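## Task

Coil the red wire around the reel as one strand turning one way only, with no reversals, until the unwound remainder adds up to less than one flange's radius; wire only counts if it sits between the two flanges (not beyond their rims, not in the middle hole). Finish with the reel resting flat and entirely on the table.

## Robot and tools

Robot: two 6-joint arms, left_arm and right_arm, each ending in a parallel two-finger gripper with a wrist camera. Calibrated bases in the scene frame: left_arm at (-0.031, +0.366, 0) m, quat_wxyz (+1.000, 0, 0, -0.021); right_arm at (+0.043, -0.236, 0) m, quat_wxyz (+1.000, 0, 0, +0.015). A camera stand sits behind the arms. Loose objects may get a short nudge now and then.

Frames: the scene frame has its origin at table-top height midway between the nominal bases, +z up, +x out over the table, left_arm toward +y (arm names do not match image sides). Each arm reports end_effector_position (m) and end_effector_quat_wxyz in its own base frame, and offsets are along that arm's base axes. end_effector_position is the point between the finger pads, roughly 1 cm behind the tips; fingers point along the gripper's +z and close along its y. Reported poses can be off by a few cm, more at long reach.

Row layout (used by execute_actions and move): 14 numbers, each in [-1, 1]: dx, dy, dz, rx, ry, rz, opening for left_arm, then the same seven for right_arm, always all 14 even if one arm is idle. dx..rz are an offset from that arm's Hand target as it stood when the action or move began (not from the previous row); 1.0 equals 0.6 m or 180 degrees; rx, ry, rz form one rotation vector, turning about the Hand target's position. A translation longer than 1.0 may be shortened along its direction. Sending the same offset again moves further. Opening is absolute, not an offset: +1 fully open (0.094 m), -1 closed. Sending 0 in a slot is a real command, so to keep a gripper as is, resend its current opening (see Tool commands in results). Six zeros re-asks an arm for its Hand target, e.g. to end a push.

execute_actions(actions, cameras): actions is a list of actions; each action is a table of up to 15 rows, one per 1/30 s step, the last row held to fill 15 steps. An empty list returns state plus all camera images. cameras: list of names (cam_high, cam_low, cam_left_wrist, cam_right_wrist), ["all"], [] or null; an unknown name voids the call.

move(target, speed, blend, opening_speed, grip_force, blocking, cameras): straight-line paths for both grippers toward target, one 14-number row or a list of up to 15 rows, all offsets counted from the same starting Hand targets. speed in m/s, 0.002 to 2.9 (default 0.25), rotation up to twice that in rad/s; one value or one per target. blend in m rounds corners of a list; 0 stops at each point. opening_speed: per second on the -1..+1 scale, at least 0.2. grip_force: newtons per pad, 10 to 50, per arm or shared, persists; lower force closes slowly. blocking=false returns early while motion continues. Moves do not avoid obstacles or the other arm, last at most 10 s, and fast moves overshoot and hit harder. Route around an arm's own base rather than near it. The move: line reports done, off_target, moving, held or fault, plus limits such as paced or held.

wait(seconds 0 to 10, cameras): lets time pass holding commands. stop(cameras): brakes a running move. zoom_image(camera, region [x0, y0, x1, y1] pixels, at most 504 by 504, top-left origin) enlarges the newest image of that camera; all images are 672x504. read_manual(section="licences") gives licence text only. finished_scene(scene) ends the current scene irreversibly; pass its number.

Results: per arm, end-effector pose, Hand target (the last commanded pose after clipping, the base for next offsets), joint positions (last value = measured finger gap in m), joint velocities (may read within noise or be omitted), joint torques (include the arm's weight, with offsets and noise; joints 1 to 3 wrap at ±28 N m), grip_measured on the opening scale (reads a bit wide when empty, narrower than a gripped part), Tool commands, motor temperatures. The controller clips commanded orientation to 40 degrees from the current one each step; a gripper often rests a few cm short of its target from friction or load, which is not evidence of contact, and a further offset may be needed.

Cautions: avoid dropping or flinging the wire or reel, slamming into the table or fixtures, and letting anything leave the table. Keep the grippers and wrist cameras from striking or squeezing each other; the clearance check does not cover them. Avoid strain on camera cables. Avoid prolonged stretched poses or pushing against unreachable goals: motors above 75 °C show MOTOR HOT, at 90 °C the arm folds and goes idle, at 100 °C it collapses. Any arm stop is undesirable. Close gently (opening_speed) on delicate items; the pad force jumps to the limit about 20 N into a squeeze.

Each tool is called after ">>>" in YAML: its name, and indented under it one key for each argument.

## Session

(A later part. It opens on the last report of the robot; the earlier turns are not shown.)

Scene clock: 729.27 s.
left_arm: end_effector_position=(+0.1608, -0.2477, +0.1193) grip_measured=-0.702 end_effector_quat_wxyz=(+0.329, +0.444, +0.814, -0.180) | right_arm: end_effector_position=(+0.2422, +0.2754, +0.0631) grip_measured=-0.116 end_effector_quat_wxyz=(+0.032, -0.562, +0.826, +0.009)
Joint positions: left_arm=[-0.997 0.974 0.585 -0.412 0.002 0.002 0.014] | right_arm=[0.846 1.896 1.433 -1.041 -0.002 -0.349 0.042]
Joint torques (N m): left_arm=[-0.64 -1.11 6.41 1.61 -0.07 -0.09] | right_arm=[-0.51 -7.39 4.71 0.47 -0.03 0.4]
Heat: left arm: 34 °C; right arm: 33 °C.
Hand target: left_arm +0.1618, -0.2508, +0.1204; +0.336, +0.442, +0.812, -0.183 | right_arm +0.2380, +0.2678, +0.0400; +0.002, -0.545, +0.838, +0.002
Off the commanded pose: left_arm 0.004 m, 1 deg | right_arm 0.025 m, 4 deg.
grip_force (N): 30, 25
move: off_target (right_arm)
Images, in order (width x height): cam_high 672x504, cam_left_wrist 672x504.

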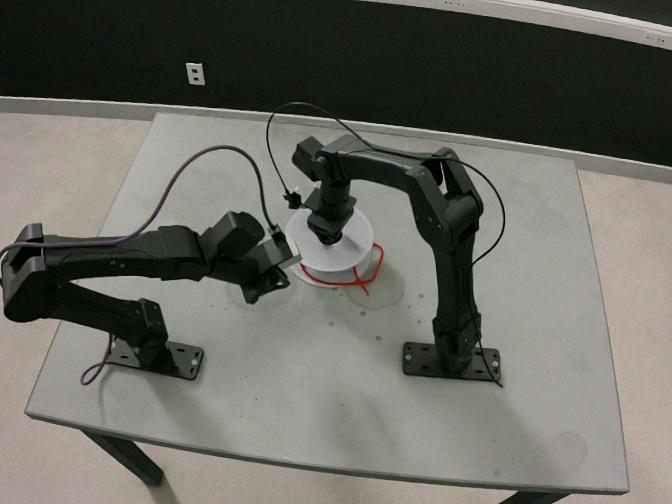

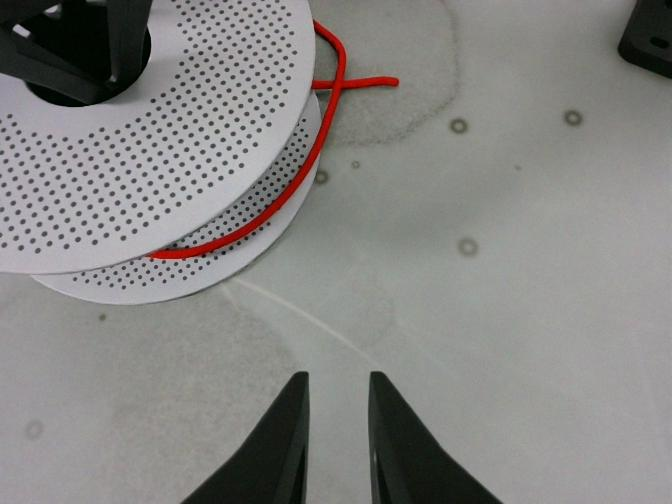

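>>> move:
  target:
    - [0.06,-0.1,-0.06,0,0,0,-0.55,0,0,0,0,0,0,-0.1]
    - [0.125,-0.185,-0.14,0,0,0,-0.55,0,0,0,0,0,0,-0.1]
  speed: 0.12
  blend: 0.02
  cameras: ["cam_left_wrist","cam_high"]

Scene clock: 738.30 s.
left_arm: end_effector_position=(+0.2172, -0.3504, +0.0227) grip_measured=-0.552 end_effector_quat_wxyz=(+0.301, +0.455, +0.818, -0.183) | right_arm: end_effector_position=(+0.2436, +0.2765, +0.0632) grip_measured=-0.116 end_effector_quat_wxyz=(+0.036, -0.559, +0.829, +0.009)
Joint positions: left_arm=[-1.004 1.721 0.751 0.118 0.033 0 0.021] | right_arm=[0.846 1.896 1.433 -1.034 0 -0.341 0.042]
Joint torques (N m): left_arm=[1.01 -5.09 8.59 1.72 -0.36 0.02] | right_arm=[-0.54 -7.36 4.77 0.4 -0.04 0.32]
Heat: left arm: 34 °C; right arm: 33 °C.
Hand target: left_arm +0.2369, -0.3618, +0.0366; +0.336, +0.441, +0.812, -0.183 | right_arm +0.2380, +0.2678, +0.0400; +0.002, -0.545, +0.838, +0.002
Off the commanded pose: left_arm 0.027 m, 4 deg | right_arm 0.025 m, 4 deg.
grip_force (N): 30, 25
move: off_target (left_arm, right_arm)
Images, in order (width x height): cam_high 672x504, cam_left_wrist 672x504.

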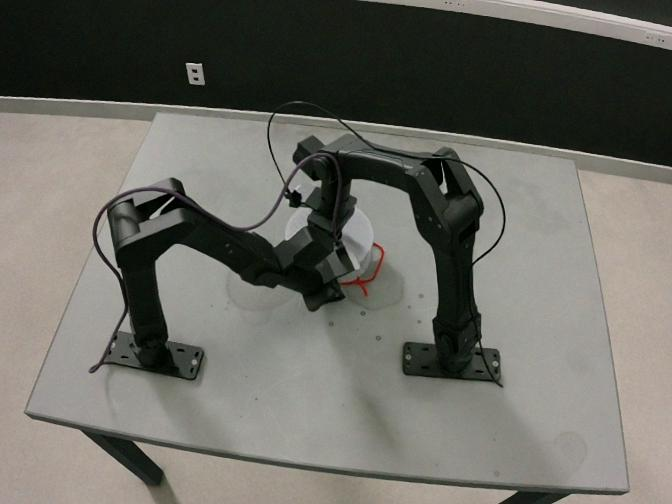

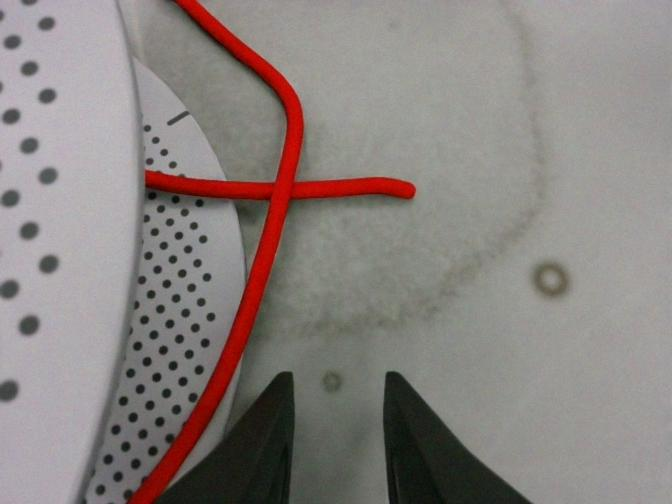

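>>> move:
  target:
    - [-0.06,0.1,0.06,0,0,0,-0.55,0,0,0,0,0,0,-0.1]
    - [-0.13,0.22,0.16,0,0,0,-0.55,0,0,0,0,0,0,-0.1]
  speed: 0.15
  blend: 0.03

>>> move:
  target: [0,0,0,0,0,0,-0.55,0,0,0,0,0,-0.55,-0.1]
  speed: 0.2
  cameras: ["cam_left_wrist","cam_high"]

>>> zoom_image:
  camera: "cam_high"
  region: [250, 180, 420, 320]

Scene clock: 744.93 s.
left_arm: end_effector_position=(+0.1567, -0.2288, +0.1235) grip_measured=-0.552 end_effector_quat_wxyz=(+0.327, +0.442, +0.816, -0.178) | right_arm: end_effector_position=(+0.2436, +0.2765, +0.0632) grip_measured=-0.116 end_effector_quat_wxyz=(+0.036, -0.559, +0.829, +0.009)
Joint positions: left_arm=[-0.956 0.884 0.572 -0.496 0.028 0.027 0.021] | right_arm=[0.846 1.896 1.433 -1.034 0 -0.341 0.042]
Joint torques (N m): left_arm=[0.7 -1.57 8.44 1.32 0.07 0.08] | right_arm=[-0.5 -7.32 4.82 0.4 -0.05 0.33]
Heat: left arm: 34 °C; right arm: 33 °C.
Hand target: left_arm +0.1589, -0.2298, +0.1325; +0.336, +0.441, +0.812, -0.183 | right_arm +0.2380, +0.2678, +0.0400; +0.002, -0.545, +0.838, +0.002
Off the commanded pose: left_arm 0.009 m, 1 deg | right_arm 0.025 m, 4 deg.
grip_force (N): 30, 25
move: off_target (right_arm)

Scene clock: 750.03 s.
left_arm: end_effector_position=(+0.1567, -0.2287, +0.1234) grip_measured=-0.552 end_effector_quat_wxyz=(+0.327, +0.443, +0.816, -0.178) | right_arm: end_effector_position=(+0.2479, +0.2763, +0.0645) grip_measured=-0.110 end_effector_quat_wxyz=(+0.027, +0.265, +0.963, +0.034)
Joint positions: left_arm=[-0.956 0.884 0.572 -0.497 0.028 0.027 0.021] | right_arm=[0.846 1.893 1.434 -1.025 0.019 1.383 0.042]
Joint torques (N m): left_arm=[0.69 -1.58 8.44 1.29 0.08 0.08] | right_arm=[-0.2 -7.04 5.07 0.32 -0.15 0.44]
Heat: left arm: 34 °C; right arm: 33 °C.
Hand target: left_arm +0.1589, -0.2297, +0.1325; +0.336, +0.441, +0.812, -0.183 | right_arm +0.2380, +0.2678, +0.0400; +0.003, +0.283, +0.959, +0.000
Off the commanded pose: left_arm 0.009 m, 1 deg | right_arm 0.028 m, 5 deg.
grip_force (N): 30, 25
move: off_target (right_arm)
Images, in order (width x height): cam_high 672x504, cam_left_wrist 672x504.

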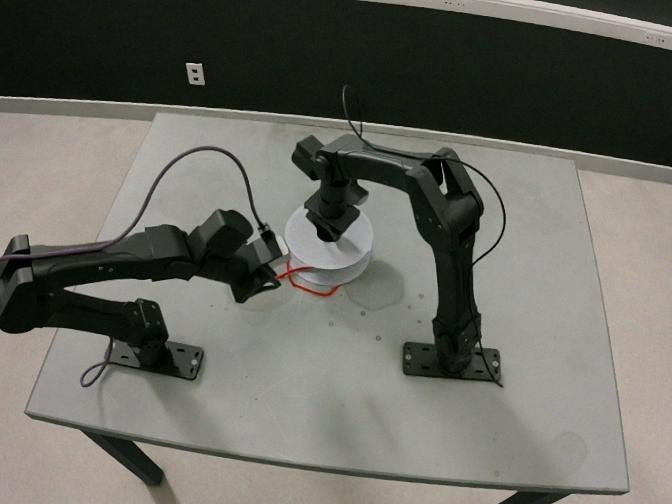

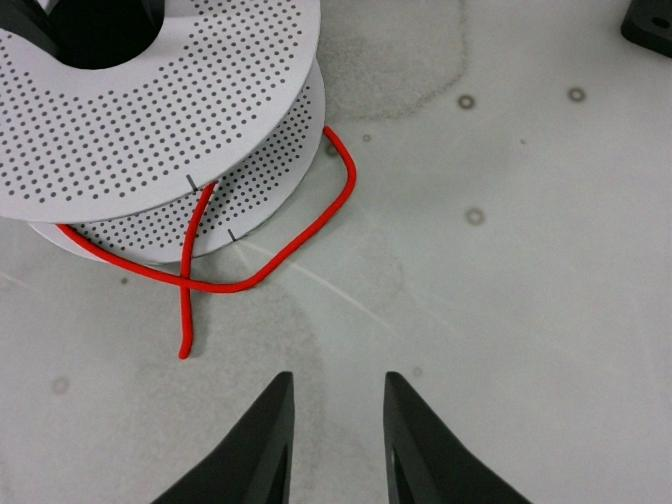

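Scaled by 2.965 from the camera's 672x504 image, which has a finer 960x720 frame.

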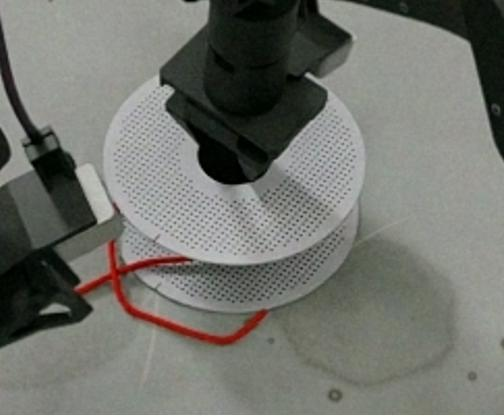

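>>> move:
  target: [0,0,0,0,0,0,-0.5,0.0165,0.014,0.018,0,0,0,-0.95]
  opening_speed: 0.4
  speed: 0.12

>>> move:
  target:
    - [0,0,0,0,0,0,-0.5,0,0,0.1,0,0,0,-0.95]
    - [0,0,0,0,0,0,-0.5,0,0,0.1,0,0,0.45,-0.95]
    - [0,0,0,0,0,0,-0.5,0,0,0.1,0,0,0.86,-0.95]
  cameras: ["cam_right_wrist","cam_left_wrist"]

Scene clock: 761.03 s.
left_arm: end_effector_position=(+0.1567, -0.2287, +0.1234) grip_measured=-0.502 end_effector_quat_wxyz=(+0.327, +0.443, +0.816, -0.178) | right_arm: end_effector_position=(+0.2469, +0.2769, +0.0539) grip_measured=-0.948 end_effector_quat_wxyz=(+0.011, +0.276, +0.961, +0.008)
Joint positions: left_arm=[-0.956 0.884 0.572 -0.497 0.028 0.027 0.023] | right_arm=[0.846 1.96 1.485 -1.073 0.013 1.405 0.002]
Joint torques (N m): left_arm=[0.69 -1.57 8.44 1.3 0.08 0.08] | right_arm=[-0.72 -9.59 8.91 0.07 -0.1 0.08]
Heat: left arm: 33 °C; right arm: 32 °C.
Hand target: left_arm +0.1589, -0.2297, +0.1325; +0.336, +0.441, +0.812, -0.183 | right_arm +0.2479, +0.2762, +0.0507; +0.003, +0.283, +0.959, +0.000
Off the commanded pose: left_arm 0.009 m, 1 deg | right_arm 0.003 m, 2 deg.
grip_force (N): 30, 25
move: done

Scene clock: 768.83 s.
left_arm: end_effector_position=(+0.1567, -0.2287, +0.1234) grip_measured=-0.502 end_effector_quat_wxyz=(+0.327, +0.443, +0.816, -0.178) | right_arm: end_effector_position=(+0.2470, +0.2760, +0.1035) grip_measured=-0.948 end_effector_quat_wxyz=(+0.004, +0.874, -0.486, +0.005)
Joint positions: left_arm=[-0.956 0.884 0.572 -0.497 0.028 0.027 0.023] | right_arm=[0.843 1.96 1.684 -1.302 0.011 -1.284 0.002]
Joint torques (N m): left_arm=[0.72 -1.55 8.44 1.3 0.08 0.07] | right_arm=[-0.91 -12.01 8.99 0 -0.18 -0.14]
Heat: left arm: 33 °C; right arm: 34 °C.
Hand target: left_arm +0.1589, -0.2297, +0.1325; +0.336, +0.441, +0.812, -0.183 | right_arm +0.2479, +0.2762, +0.1107; -0.001, +0.874, -0.486, -0.003
Off the commanded pose: left_arm 0.009 m, 1 deg | right_arm 0.007 m, 1 deg.
grip_force (N): 30, 25
move: done
Images, in order (width x height): cam_left_wrist 672x504, cam_right_wrist 672x504.

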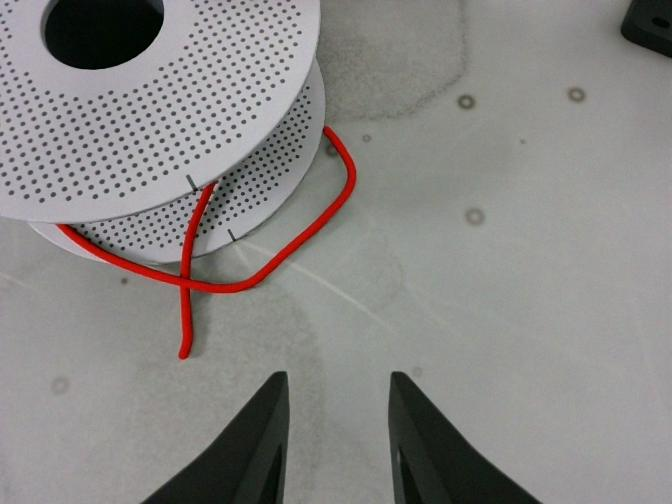

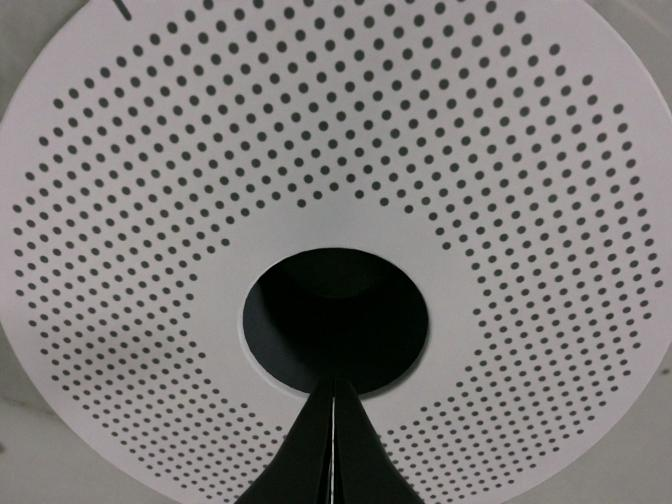

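>>> move:
  target:
    - [0.07,-0.1,-0.13,0,0,0,-0.4,0.001,0.001,-0.118,0,0,0,-0.95]
    - [0.102,-0.14,-0.185,0,0,0,-0.4,0.001,0.001,-0.118,0,0,0,-0.95]
  speed: 0.1
  cameras: ["cam_left_wrist"]

>>> move:
  target: [0,0,0,0,0,0,-0.4,0,0,0,0,0,0,-0.1]
  opening_speed: 0.3

Scene clock: 773.23 s.
left_arm: end_effector_position=(+0.2153, -0.3082, +0.0179) grip_measured=-0.402 end_effector_quat_wxyz=(+0.329, +0.441, +0.816, -0.179) | right_arm: end_effector_position=(+0.2504, +0.2783, +0.0495) grip_measured=-0.948 end_effector_quat_wxyz=(-0.009, +0.874, -0.487, +0.008)
Joint positions: left_arm=[-0.949 1.607 0.549 0.255 0.031 0.03 0.028] | right_arm=[0.841 1.978 1.493 -1.065 0.011 -1.284 0.002]
Joint torques (N m): left_arm=[0.35 -3.77 6.83 1.49 0.07 0.07] | right_arm=[-0.73 -10 6.22 0.37 -0.19 -0.08]
Heat: left arm: 33 °C; right arm: 34 °C.
Hand target: left_arm +0.2200, -0.3138, +0.0215; +0.336, +0.442, +0.812, -0.183 | right_arm +0.2486, +0.2768, +0.0399; -0.001, +0.874, -0.486, -0.003
Off the commanded pose: left_arm 0.008 m, 1 deg | right_arm 0.010 m, 2 deg.
grip_force (N): 30, 25
move: done
Images, in order (width x height): cam_left_wrist 672x504.

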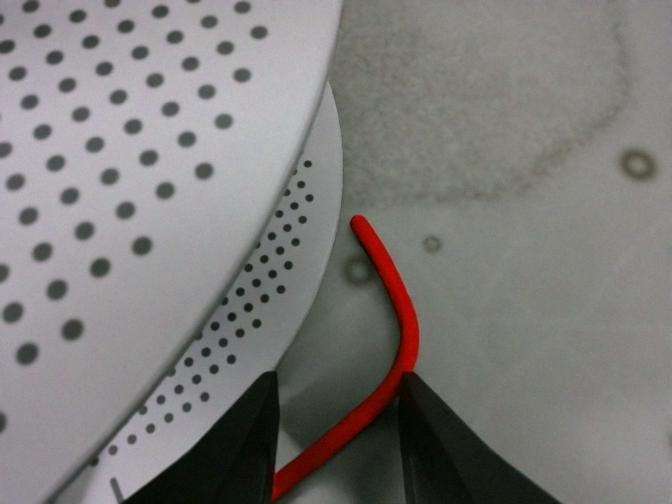

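Scene clock: 776.27 s.
left_arm: end_effector_position=(+0.2154, -0.3082, +0.0180) grip_measured=-0.402 end_effector_quat_wxyz=(+0.329, +0.441, +0.816, -0.179) | right_arm: end_effector_position=(+0.2497, +0.2783, +0.0588) grip_measured=-0.186 end_effector_quat_wxyz=(-0.016, +0.874, -0.486, +0.008)
Joint positions: left_arm=[-0.949 1.607 0.549 0.256 0.031 0.03 0.028] | right_arm=[0.841 1.955 1.498 -1.078 0.008 -1.286 0.038]
Joint torques (N m): left_arm=[0.35 -3.78 6.83 1.47 0.07 0.07] | right_arm=[-0.85 -8.12 5.61 0.53 -0.16 -0.08]
Heat: left arm: 33 °C; right arm: 34 °C.
Hand target: left_arm +0.2201, -0.3138, +0.0216; +0.336, +0.441, +0.812, -0.183 | right_arm +0.2485, +0.2768, +0.0399; -0.001, +0.874, -0.486, -0.003
Off the commanded pose: left_arm 0.008 m, 1 deg | right_arm 0.019 m, 2 deg.
grip_force (N): 30, 25
move: off_target (right_arm)

>>> move:
  target: [0.004,0,-0.012,0,0,0,-0.78,0,0,0,0,0,0,-0.1]
  speed: 0.05

>>> move:
  target: [0,0,0,0,0,0,-0.78,-0.012,-0.01,0,0,0,-0.33,-0.1]
  speed: 0.2
  cameras: ["cam_left_wrist","cam_high"]

>>> zoom_image:
  camera: "cam_high"
  region: [250, 180, 420, 320]

Scene clock: 781.30 s.
left_arm: end_effector_position=(+0.2198, -0.3144, +0.0178) grip_measured=-0.778 end_effector_quat_wxyz=(+0.341, +0.440, +0.809, -0.187) | right_arm: end_effector_position=(+0.2497, +0.2783, +0.0588) grip_measured=-0.186 end_effector_quat_wxyz=(-0.016, +0.874, -0.486, +0.008)
Joint positions: left_arm=[-0.945 1.637 0.549 0.315 0.039 0.035 0.01] | right_arm=[0.841 1.955 1.498 -1.078 0.008 -1.286 0.038]
Joint torques (N m): left_arm=[0.66 -3.7 6.17 1.3 0.05 0.07] | right_arm=[-0.73 -8.24 5.7 0.53 -0.16 -0.07]
Heat: left arm: 33 °C; right arm: 33 °C.
Hand target: left_arm +0.2225, -0.3138, +0.0144; +0.336, +0.441, +0.812, -0.183 | right_arm +0.2485, +0.2768, +0.0399; -0.001, +0.874, -0.486, -0.003
Off the commanded pose: left_arm 0.004 m, 1 deg | right_arm 0.019 m, 2 deg.
grip_force (N): 30, 25
move: off_target (right_arm)

Scene clock: 784.67 s.
left_arm: end_effector_position=(+0.2198, -0.3144, +0.0178) grip_measured=-0.778 end_effector_quat_wxyz=(+0.341, +0.440, +0.809, -0.187) | right_arm: end_effector_position=(+0.2516, +0.2808, +0.0641) grip_measured=-0.113 end_effector_quat_wxyz=(+0.038, -0.533, +0.845, +0.007)
Joint positions: left_arm=[-0.945 1.637 0.549 0.315 0.039 0.035 0.01] | right_arm=[0.841 1.923 1.473 -1.044 0.007 -0.285 0.042]
Joint torques (N m): left_arm=[0.66 -3.69 6.16 1.3 0.04 0.06] | right_arm=[-0.12 -8.58 3.4 0.48 -0.11 0.38]
Heat: left arm: 33 °C; right arm: 33 °C.
Hand target: left_arm +0.2225, -0.3138, +0.0144; +0.336, +0.441, +0.812, -0.183 | right_arm +0.2414, +0.2709, +0.0400; +0.003, -0.518, +0.855, +0.002
Off the commanded pose: left_arm 0.004 m, 1 deg | right_arm 0.028 m, 5 deg.
grip_force (N): 30, 25
move: off_target (right_arm)
Images, in order (width x height): cam_high 672x504, cam_left_wrist 672x504.

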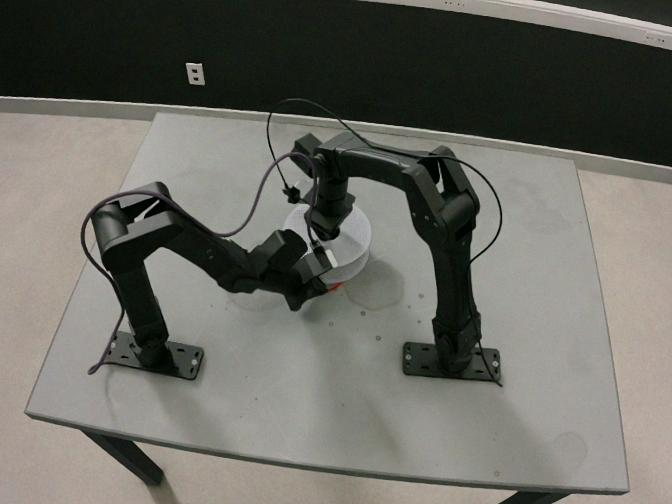

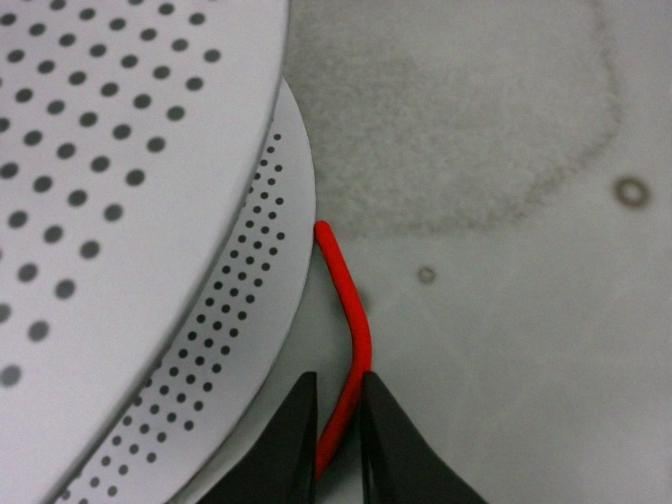

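Scaled by 2.965 from the camera's 672x504 image, which has a finer 960x720 frame.

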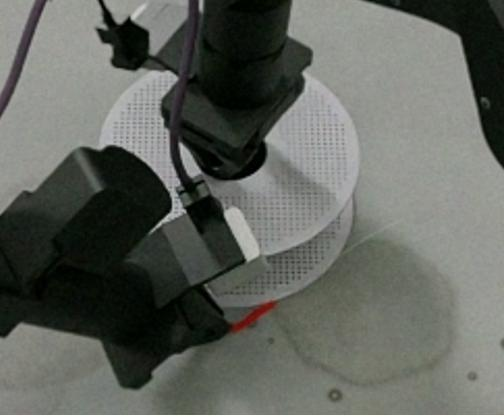

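>>> move:
  target: [0,0,0,0,0,0,-0.78,0,0,0,0,0,-0.33,-0.1]
  speed: 0.2
  cameras: ["cam_left_wrist"]

>>> move:
  target: [0,0,0,0,0,0,-0.78,0,0,0,0,0,-0.17,-0.1]
  speed: 0.2
  cameras: ["cam_left_wrist","cam_high"]

>>> zoom_image:
  camera: "cam_high"
  region: [250, 180, 420, 320]

Scene clock: 788.73 s.
left_arm: end_effector_position=(+0.2199, -0.3144, +0.0179) grip_measured=-0.778 end_effector_quat_wxyz=(+0.341, +0.440, +0.809, -0.187) | right_arm: end_effector_position=(+0.2532, +0.2814, +0.0649) grip_measured=-0.109 end_effector_quat_wxyz=(+0.034, -0.047, +0.998, +0.027)
Joint positions: left_arm=[-0.945 1.637 0.549 0.316 0.039 0.036 0.01] | right_arm=[0.841 1.921 1.473 -1.038 0.011 0.747 0.042]
Joint torques (N m): left_arm=[0.68 -3.69 6.17 1.29 0.04 0.07] | right_arm=[0.13 -8.32 3.44 0.38 -0.09 0.48]
Heat: left arm: 33 °C; right arm: 33 °C.
Hand target: left_arm +0.2224, -0.3138, +0.0143; +0.336, +0.441, +0.812, -0.183 | right_arm +0.2414, +0.2709, +0.0400; +0.003, -0.027, +1.000, +0.000
Off the commanded pose: left_arm 0.004 m, 1 deg | right_arm 0.030 m, 5 deg.
grip_force (N): 30, 25
move: off_target (right_arm)
Images, in order (width x height): cam_left_wrist 672x504.

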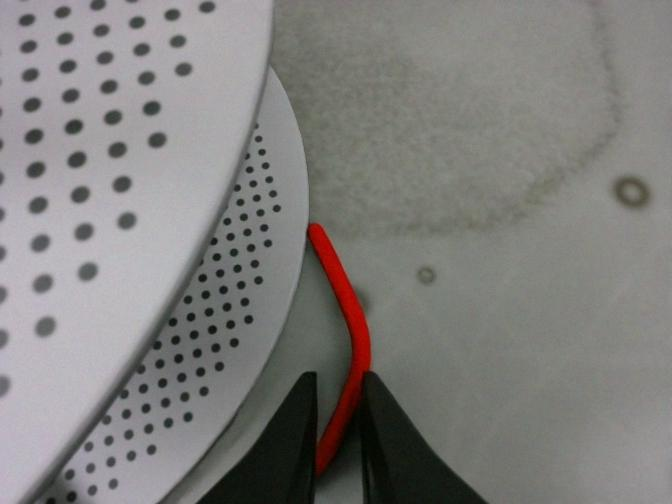

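Scene clock: 790.73 s.
left_arm: end_effector_position=(+0.2199, -0.3144, +0.0179) grip_measured=-0.778 end_effector_quat_wxyz=(+0.341, +0.440, +0.809, -0.187) | right_arm: end_effector_position=(+0.2533, +0.2813, +0.0651) grip_measured=-0.109 end_effector_quat_wxyz=(+0.026, +0.220, +0.975, +0.034)
Joint positions: left_arm=[-0.945 1.637 0.549 0.316 0.039 0.036 0.01] | right_arm=[0.841 1.921 1.473 -1.038 0.012 1.284 0.042]
Joint torques (N m): left_arm=[0.66 -3.69 6.19 1.29 0.04 0.07] | right_arm=[0.28 -8.12 3.85 0.33 -0.06 0.45]
Heat: left arm: 33 °C; right arm: 33 °C.
Hand target: left_arm +0.2224, -0.3138, +0.0143; +0.336, +0.441, +0.812, -0.183 | right_arm +0.2414, +0.2708, +0.0400; +0.003, +0.238, +0.971, +0.000
Off the commanded pose: left_arm 0.004 m, 1 deg | right_arm 0.030 m, 5 deg.
grip_force (N): 30, 25
move: off_target (right_arm)
Images, in order (width x height): cam_high 672x504, cam_left_wrist 672x504.

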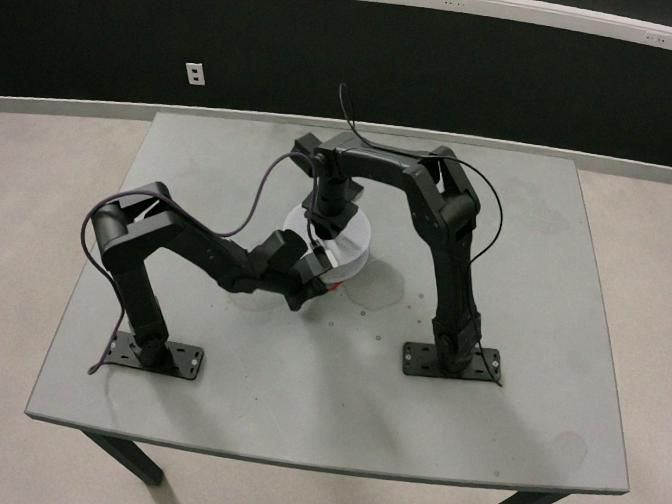

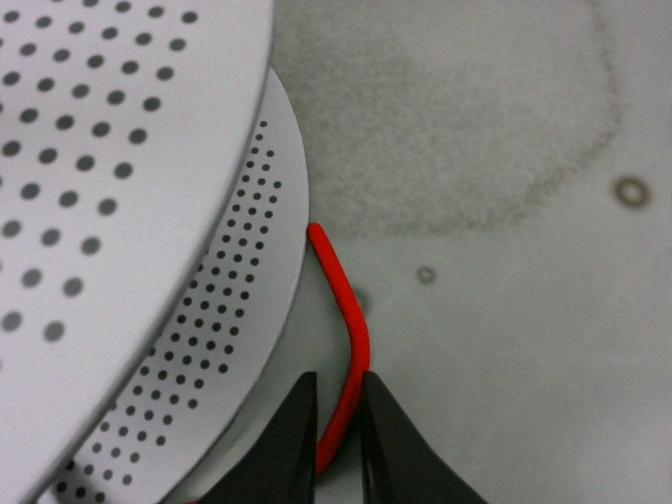

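Scaled by 2.965 from the camera's 672x504 image, which has a finer 960x720 frame.

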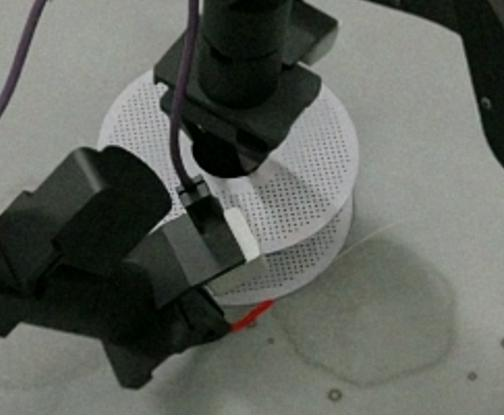

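>>> move:
  target: [0,0,0,0,0,0,-0.78,0,0,0,0,0,-0.16,-0.1]
  speed: 0.2
  cameras: ["cam_left_wrist","cam_low"]

>>> zoom_image:
  camera: "cam_low"
  region: [350, 220, 480, 320]

Scene clock: 794.07 s.
left_arm: end_effector_position=(+0.2199, -0.3144, +0.0179) grip_measured=-0.778 end_effector_quat_wxyz=(+0.341, +0.440, +0.809, -0.187) | right_arm: end_effector_position=(+0.2533, +0.2813, +0.0652) grip_measured=-0.109 end_effector_quat_wxyz=(+0.016, +0.457, +0.888, +0.040)
Joint positions: left_arm=[-0.945 1.637 0.549 0.316 0.039 0.036 0.01] | right_arm=[0.841 1.92 1.473 -1.038 0.012 1.79 0.042]
Joint torques (N m): left_arm=[0.69 -3.69 6.17 1.3 0.05 0.06] | right_arm=[0.21 -7.77 4.16 0.31 -0.07 0.4]
Heat: left arm: 33 °C; right arm: 33 °C.
Hand target: left_arm +0.2224, -0.3138, +0.0143; +0.336, +0.441, +0.812, -0.183 | right_arm +0.2414, +0.2708, +0.0400; +0.003, +0.472, +0.881, -0.001
Off the commanded pose: left_arm 0.004 m, 1 deg | right_arm 0.030 m, 5 deg.
grip_force (N): 30, 25
move: off_target (right_arm)
Images, in order (width x height): cam_low 672x504, cam_left_wrist 672x504.

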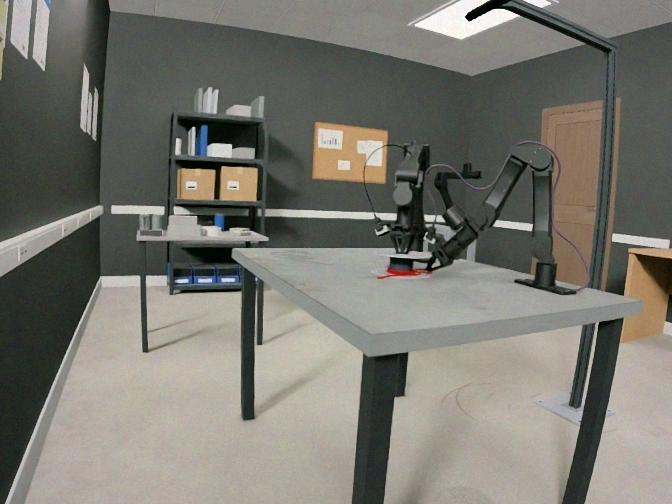

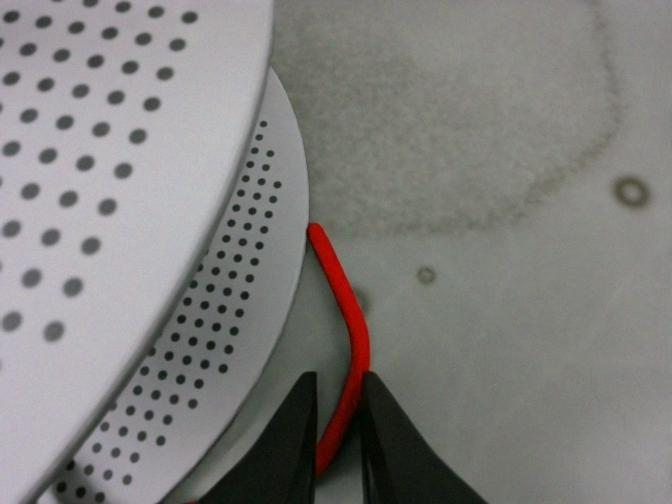

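Scaled by 3.877 from the camera's 672x504 image, which has a finer 960x720 frame.

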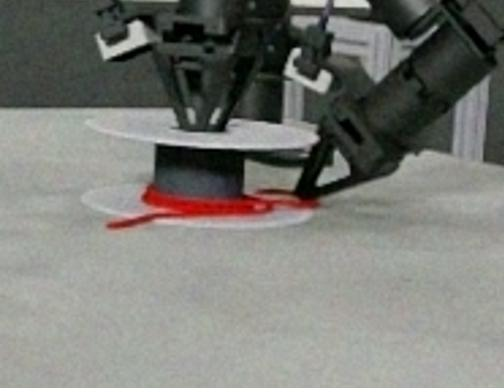

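>>> move:
  target: [0,0,0,0,0,0,-0.85,0.02,0.0175,0.018,0,0,0,-0.95]
  opening_speed: 0.4
  speed: 0.12

>>> move:
  target:
    - [0,0,0,0,0,0,-0.85,0,0,0.1,0,0,0,-0.95]
    - [0,0,0,0,0,0,-0.85,0,0,0.1,0,0,0.5,-0.95]
    - [0,0,0,0,0,0,-0.85,0,0,0.1,0,0,0.97,-0.95]
  cameras: ["cam_right_wrist","cam_left_wrist"]

Scene clock: 798.77 s.
left_arm: end_effector_position=(+0.2200, -0.3147, +0.0182) grip_measured=-0.848 end_effector_quat_wxyz=(+0.342, +0.440, +0.809, -0.187) | right_arm: end_effector_position=(+0.2531, +0.2812, +0.0540) grip_measured=-0.948 end_effector_quat_wxyz=(+0.008, +0.467, +0.884, +0.008)
Joint positions: left_arm=[-0.945 1.637 0.549 0.318 0.039 0.036 0.007] | right_arm=[0.841 1.99 1.529 -1.09 0.011 1.812 0.002]
Joint torques (N m): left_arm=[0.65 -3.69 6.17 1.28 0.04 0.05] | right_arm=[-0.31 -9.88 8.91 0.07 -0.07 0.08]
Heat: left arm: 33 °C; right arm: 33 °C.
Hand target: left_arm +0.2225, -0.3138, +0.0144; +0.336, +0.441, +0.812, -0.183 | right_arm +0.2533, +0.2813, +0.0507; +0.003, +0.472, +0.882, -0.001
Off the commanded pose: left_arm 0.005 m, 1 deg | right_arm 0.003 m, 1 deg.
grip_force (N): 30, 25
move: done

Scene clock: 807.30 s.
left_arm: end_effector_position=(+0.2200, -0.3147, +0.0182) grip_measured=-0.848 end_effector_quat_wxyz=(+0.342, +0.440, +0.809, -0.187) | right_arm: end_effector_position=(+0.2537, +0.2821, +0.1048) grip_measured=-0.948 end_effector_quat_wxyz=(+0.001, +0.858, -0.514, +0.005)
Joint positions: left_arm=[-0.945 1.637 0.549 0.318 0.039 0.036 0.007] | right_arm=[0.841 1.99 1.732 -1.313 0.01 -1.222 0.002]
Joint torques (N m): left_arm=[0.66 -3.69 6.17 1.29 0.04 0.06] | right_arm=[-0.87 -12.3 8.4 0.04 -0.18 -0.09]
Heat: left arm: 33 °C; right arm: 33 °C.
Hand target: left_arm +0.2225, -0.3138, +0.0144; +0.336, +0.441, +0.812, -0.183 | right_arm +0.2533, +0.2813, +0.1107; -0.002, +0.858, -0.513, -0.003
Off the commanded pose: left_arm 0.005 m, 1 deg | right_arm 0.006 m, 1 deg.
grip_force (N): 30, 25
move: done
Images, in order (width x height): cam_left_wrist 672x504, cam_right_wrist 672x504.

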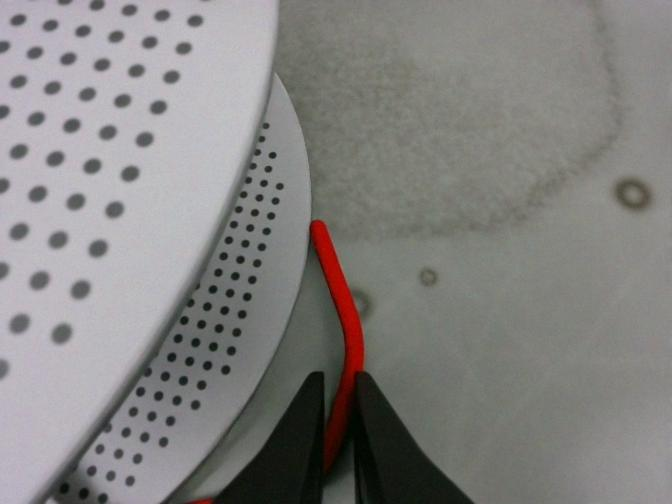

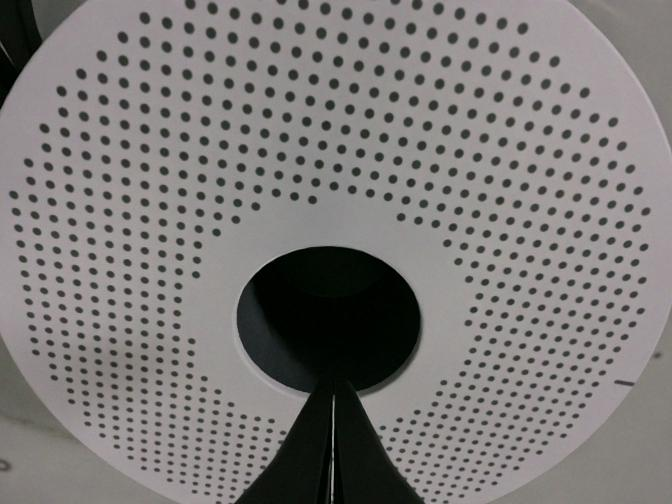

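>>> move:
  target: [0,0,0,0,0,0,-0.55,0.001,0.001,-0.125,0,0,0,-0.95]
  speed: 0.1

>>> move:
  target: [0.037,-0.063,0,0,0,0,-0.55,0,0,0,0,0,0,0.0]
  speed: 0.06
  grip_force: [30,45]
  cameras: ["cam_left_wrist","cam_high"]

Scene clock: 811.40 s.
left_arm: end_effector_position=(+0.2199, -0.3146, +0.0178) grip_measured=-0.552 end_effector_quat_wxyz=(+0.341, +0.441, +0.809, -0.187) | right_arm: end_effector_position=(+0.2550, +0.2836, +0.0451) grip_measured=-0.948 end_effector_quat_wxyz=(-0.009, +0.858, -0.513, +0.007)
Joint positions: left_arm=[-0.945 1.639 0.549 0.318 0.039 0.036 0.021] | right_arm=[0.841 2.009 1.52 -1.061 0.01 -1.223 0.002]
Joint torques (N m): left_arm=[0.66 -3.77 6.16 1.28 0.04 0.06] | right_arm=[-0.92 -10.47 6.17 0.36 -0.18 -0.12]
Heat: left arm: 33 °C; right arm: 33 °C.
Hand target: left_arm +0.2225, -0.3138, +0.0144; +0.336, +0.441, +0.812, -0.183 | right_arm +0.2540, +0.2819, +0.0358; -0.002, +0.858, -0.513, -0.003
Off the commanded pose: left_arm 0.004 m, 1 deg | right_arm 0.010 m, 1 deg.
grip_force (N): 30, 25
move: done

Scene clock: 812.47 s.
left_arm: end_effector_position=(+0.2345, -0.3544, +0.0187) grip_measured=-0.552 end_effector_quat_wxyz=(+0.336, +0.451, +0.802, -0.202) | right_arm: end_effector_position=(+0.2571, +0.2856, +0.0690) grip_measured=-0.023 end_effector_quat_wxyz=(-0.033, +0.859, -0.510, +0.009)
Joint positions: left_arm=[-0.96 1.773 0.711 0.294 0.067 0.036 0.021] | right_arm=[0.838 1.955 1.538 -1.085 0.005 -1.233 0.046]
Joint torques (N m): left_arm=[0.7 -4.45 7.51 1.18 -0.4 -0.04] | right_arm=[-0.5 -6.31 4.27 0.71 -0.13 0.02]
Heat: left arm: 33 °C; right arm: 33 °C.
Hand target: left_arm +0.2447, -0.3516, +0.0143; +0.336, +0.441, +0.812, -0.183 | right_arm +0.2538, +0.2820, +0.0357; -0.002, +0.858, -0.513, -0.003
Off the commanded pose: left_arm 0.011 m, 3 deg | right_arm 0.034 m, 4 deg.
grip_force (N): 30, 45
move: off_target (left_arm, right_arm)
Images, in order (width x height): cam_high 672x504, cam_left_wrist 672x504.

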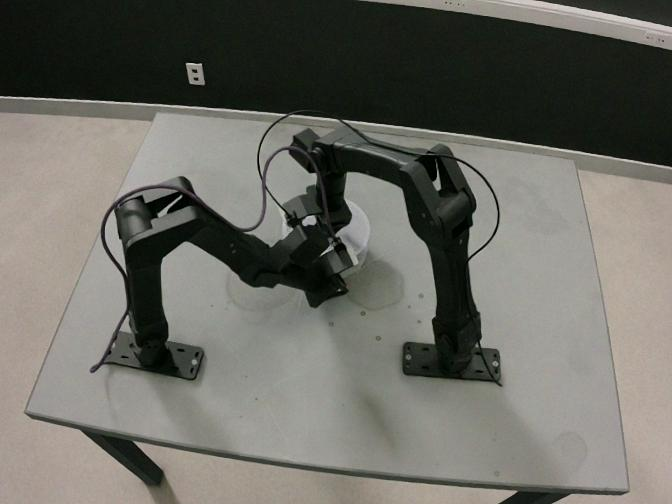

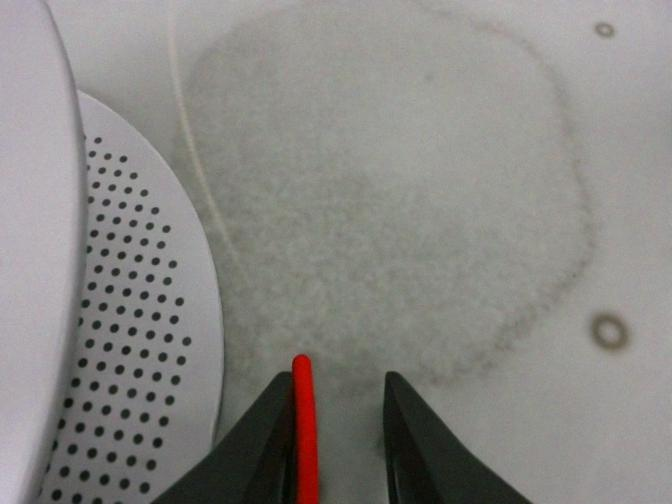

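>>> move:
  target: [0,0,0,0,0,0,-0.95,0,0,0.003,0,0,0,-0.95]
  grip_force: [30,25]
  cameras: ["cam_left_wrist"]

>>> move:
  target: [0,0,0,0,0,0,-0.95,0.006,0.005,-0.006,0,0,0,-0.95]
  speed: 0.1
  cameras: ["cam_right_wrist"]

Scene clock: 816.57 s.
left_arm: end_effector_position=(+0.2400, -0.3532, +0.0188) grip_measured=-0.931 end_effector_quat_wxyz=(+0.343, +0.446, +0.805, -0.190) | right_arm: end_effector_position=(+0.2572, +0.2858, +0.0499) grip_measured=-0.948 end_effector_quat_wxyz=(-0.017, +0.860, -0.510, +0.006)
Joint positions: left_arm=[-0.96 1.779 0.718 0.294 0.038 0.036 0.003] | right_arm=[0.838 2.001 1.528 -1.061 0.005 -1.233 0.002]
Joint torques (N m): left_arm=[0.72 -4.81 6.98 1.18 -0.07 -0.04] | right_arm=[-0.58 -9.92 5.89 0.32 -0.12 0.01]
Heat: left arm: 33 °C; right arm: 33 °C.
Hand target: left_arm +0.2447, -0.3516, +0.0144; +0.336, +0.441, +0.812, -0.183 | right_arm +0.2538, +0.2819, +0.0375; -0.002, +0.858, -0.513, -0.003
Off the commanded pose: left_arm 0.007 m, 2 deg | right_arm 0.013 m, 2 deg.
grip_force (N): 30, 25
move: off_target (right_arm)
Images, in order (width x height): cam_left_wrist 672x504.

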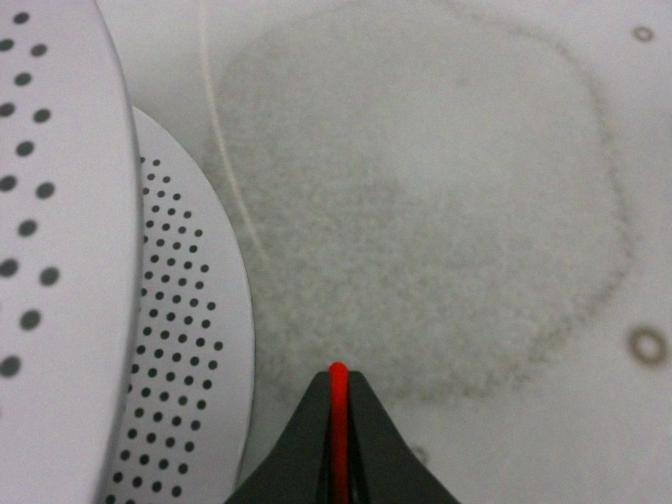

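Scene clock: 817.27 s.
left_arm: end_effector_position=(+0.2400, -0.3532, +0.0188) grip_measured=-0.931 end_effector_quat_wxyz=(+0.343, +0.446, +0.805, -0.190) | right_arm: end_effector_position=(+0.2560, +0.2845, +0.0414) grip_measured=-0.948 end_effector_quat_wxyz=(-0.006, +0.860, -0.510, +0.004)
Joint positions: left_arm=[-0.96 1.779 0.718 0.294 0.038 0.036 0.003] | right_arm=[0.838 2.024 1.528 -1.061 0.005 -1.233 0.002]
Joint torques (N m): left_arm=[0.7 -4.79 6.98 1.18 -0.08 -0.05] | right_arm=[-0.7 -10.21 7.21 0.35 -0.15 -0.04]
Heat: left arm: 33 °C; right arm: 33 °C.
Hand target: left_arm +0.2447, -0.3516, +0.0144; +0.336, +0.441, +0.812, -0.183 | right_arm +0.2574, +0.2849, +0.0339; -0.002, +0.858, -0.513, -0.003
Off the commanded pose: left_arm 0.007 m, 1 deg | right_arm 0.008 m, 1 deg.
grip_force (N): 30, 25
move: done
Images, in order (width x height): cam_right_wrist 672x504.

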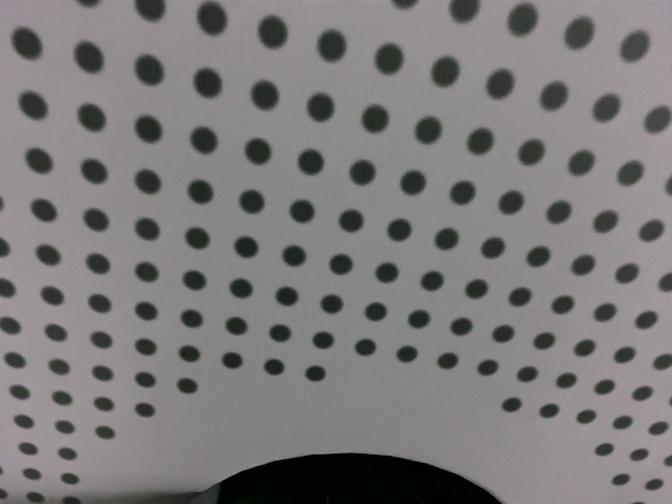

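>>> move:
  target: [0,0,0,0,0,0,-0.95,0,0,-0.004,0,0,0,-0.3]
  opening_speed: 0.3

>>> move:
  target: [0,0,0,0,0,0,-0.95,-0.006,-0.006,0,0,0,-0.33,-0.3]
  speed: 0.15
  cameras: ["cam_left_wrist","cam_low"]

>>> zoom_image:
  camera: "cam_low"
  region: [350, 220, 480, 320]

Scene clock: 821.37 s.
left_arm: end_effector_position=(+0.2400, -0.3532, +0.0188) grip_measured=-0.931 end_effector_quat_wxyz=(+0.343, +0.446, +0.805, -0.190) | right_arm: end_effector_position=(+0.2580, +0.2863, +0.0538) grip_measured=-0.314 end_effector_quat_wxyz=(-0.018, +0.860, -0.510, +0.006)
Joint positions: left_arm=[-0.96 1.779 0.718 0.294 0.038 0.036 0.003] | right_arm=[0.837 1.999 1.541 -1.074 0.005 -1.234 0.032]
Joint torques (N m): left_arm=[0.72 -4.78 6.98 1.18 -0.07 -0.04] | right_arm=[-0.59 -8.05 5.38 0.59 -0.13 0.01]
Heat: left arm: 33 °C; right arm: 34 °C.
Hand target: left_arm +0.2447, -0.3516, +0.0144; +0.336, +0.441, +0.812, -0.183 | right_arm +0.2575, +0.2849, +0.0315; -0.002, +0.858, -0.513, -0.003
Off the commanded pose: left_arm 0.007 m, 1 deg | right_arm 0.022 m, 2 deg.
grip_force (N): 30, 25
move: off_target (right_arm)

Scene clock: 825.50 s.
left_arm: end_effector_position=(+0.2400, -0.3532, +0.0188) grip_measured=-0.931 end_effector_quat_wxyz=(+0.343, +0.446, +0.805, -0.190) | right_arm: end_effector_position=(+0.2597, +0.2881, +0.0551) grip_measured=-0.306 end_effector_quat_wxyz=(+0.028, -0.505, +0.863, +0.006)
Joint positions: left_arm=[-0.96 1.779 0.718 0.294 0.038 0.036 0.003] | right_arm=[0.837 1.99 1.532 -1.056 0.005 -0.222 0.033]
Joint torques (N m): left_arm=[0.72 -4.81 6.97 1.18 -0.07 -0.05] | right_arm=[-0.32 -9.06 3.66 0.6 -0.09 0.28]
Heat: left arm: 33 °C; right arm: 34 °C.
Hand target: left_arm +0.2447, -0.3516, +0.0144; +0.336, +0.441, +0.812, -0.183 | right_arm +0.2540, +0.2814, +0.0316; +0.003, -0.491, +0.871, +0.002
Off the commanded pose: left_arm 0.007 m, 1 deg | right_arm 0.025 m, 3 deg.
grip_force (N): 30, 25
move: off_target (right_arm)
Images, in order (width x height): cam_low 672x504, cam_left_wrist 672x504.

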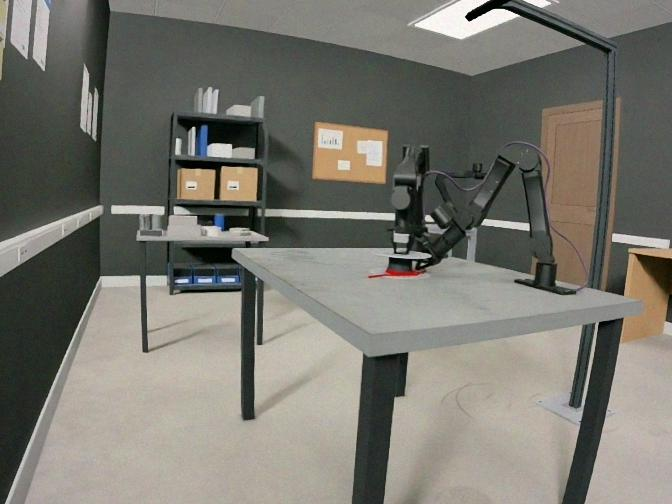

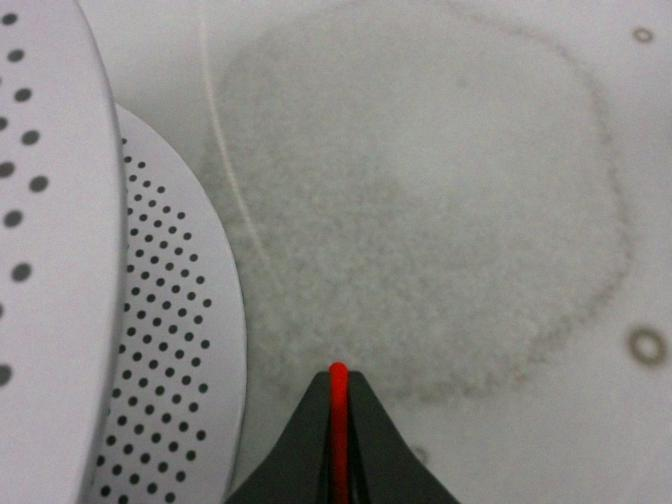

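Scaled by 3.877 from the camera's 672x504 image, which has a finer 960x720 frame.

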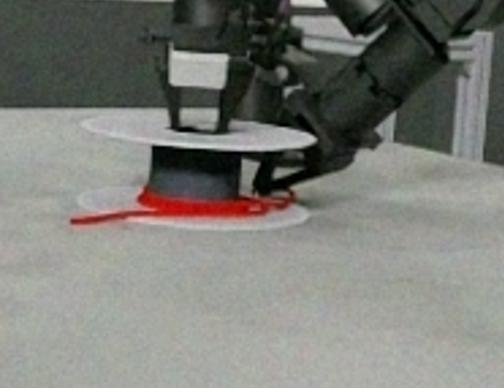

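>>> move:
  target: [0,0,0,0,0,0,-0.95,0,0,0,0,0,-0.33,-0.3]
  speed: 0.15
  cameras: ["cam_left_wrist","cam_low","cam_high"]

>>> zoom_image:
  camera: "cam_low"
  region: [350, 220, 480, 320]

>>> zoom_image:
  camera: "cam_high"
  region: [250, 180, 420, 320]

Scene clock: 830.93 s.
left_arm: end_effector_position=(+0.2400, -0.3532, +0.0188) grip_measured=-0.931 end_effector_quat_wxyz=(+0.343, +0.446, +0.805, -0.190) | right_arm: end_effector_position=(+0.2597, +0.2881, +0.0551) grip_measured=-0.306 end_effector_quat_wxyz=(+0.021, -0.010, +1.000, +0.019)
Joint positions: left_arm=[-0.96 1.779 0.718 0.294 0.038 0.036 0.003] | right_arm=[0.837 1.99 1.532 -1.056 0.005 0.818 0.033]
Joint torques (N m): left_arm=[0.73 -4.81 6.97 1.19 -0.08 -0.04] | right_arm=[-0.03 -8.94 3.82 0.57 -0.01 0.32]
Heat: left arm: 33 °C; right arm: 34 °C.
Hand target: left_arm +0.2447, -0.3516, +0.0144; +0.336, +0.441, +0.812, -0.183 | right_arm +0.2539, +0.2814, +0.0316; +0.003, +0.005, +1.000, +0.000
Off the commanded pose: left_arm 0.007 m, 1 deg | right_arm 0.025 m, 3 deg.
grip_force (N): 30, 25
move: off_target (right_arm)
Images, in order (width x height): cam_high 672x504, cam_low 672x504, cam_left_wrist 672x504.

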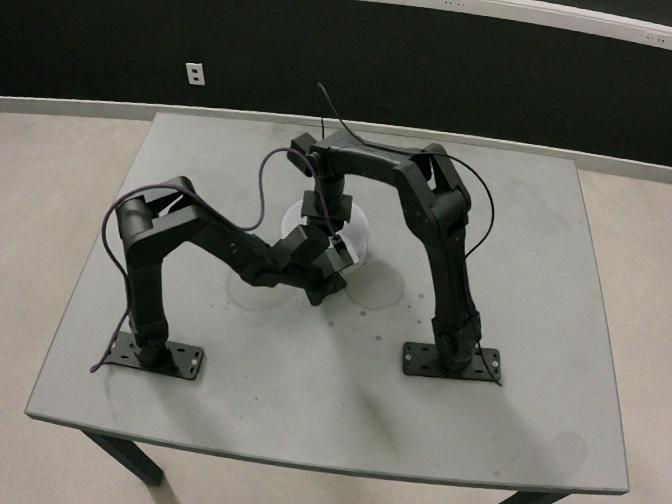

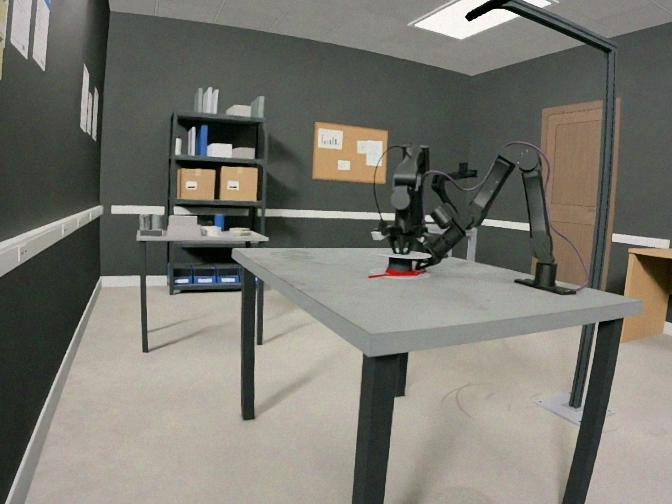

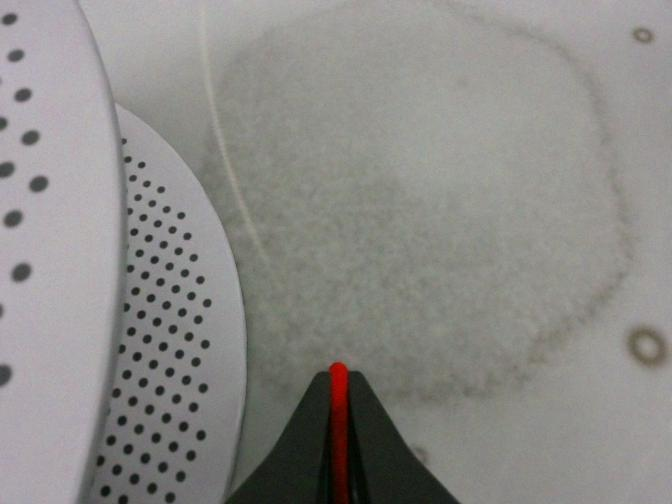

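Scaled by 3.877 from the camera's 672x504 image, which has a finer 960x720 frame.

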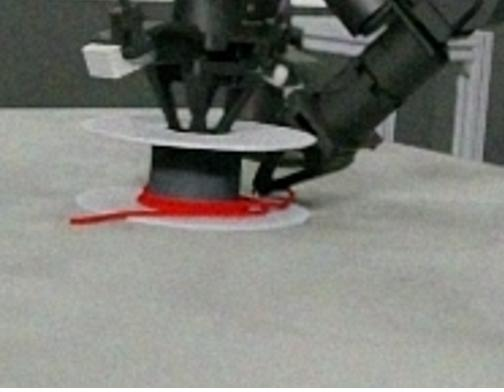

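Scaled by 2.965 from the camera's 672x504 image, which has a finer 960x720 frame.

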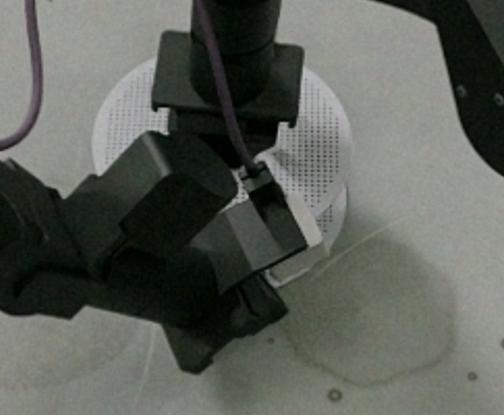

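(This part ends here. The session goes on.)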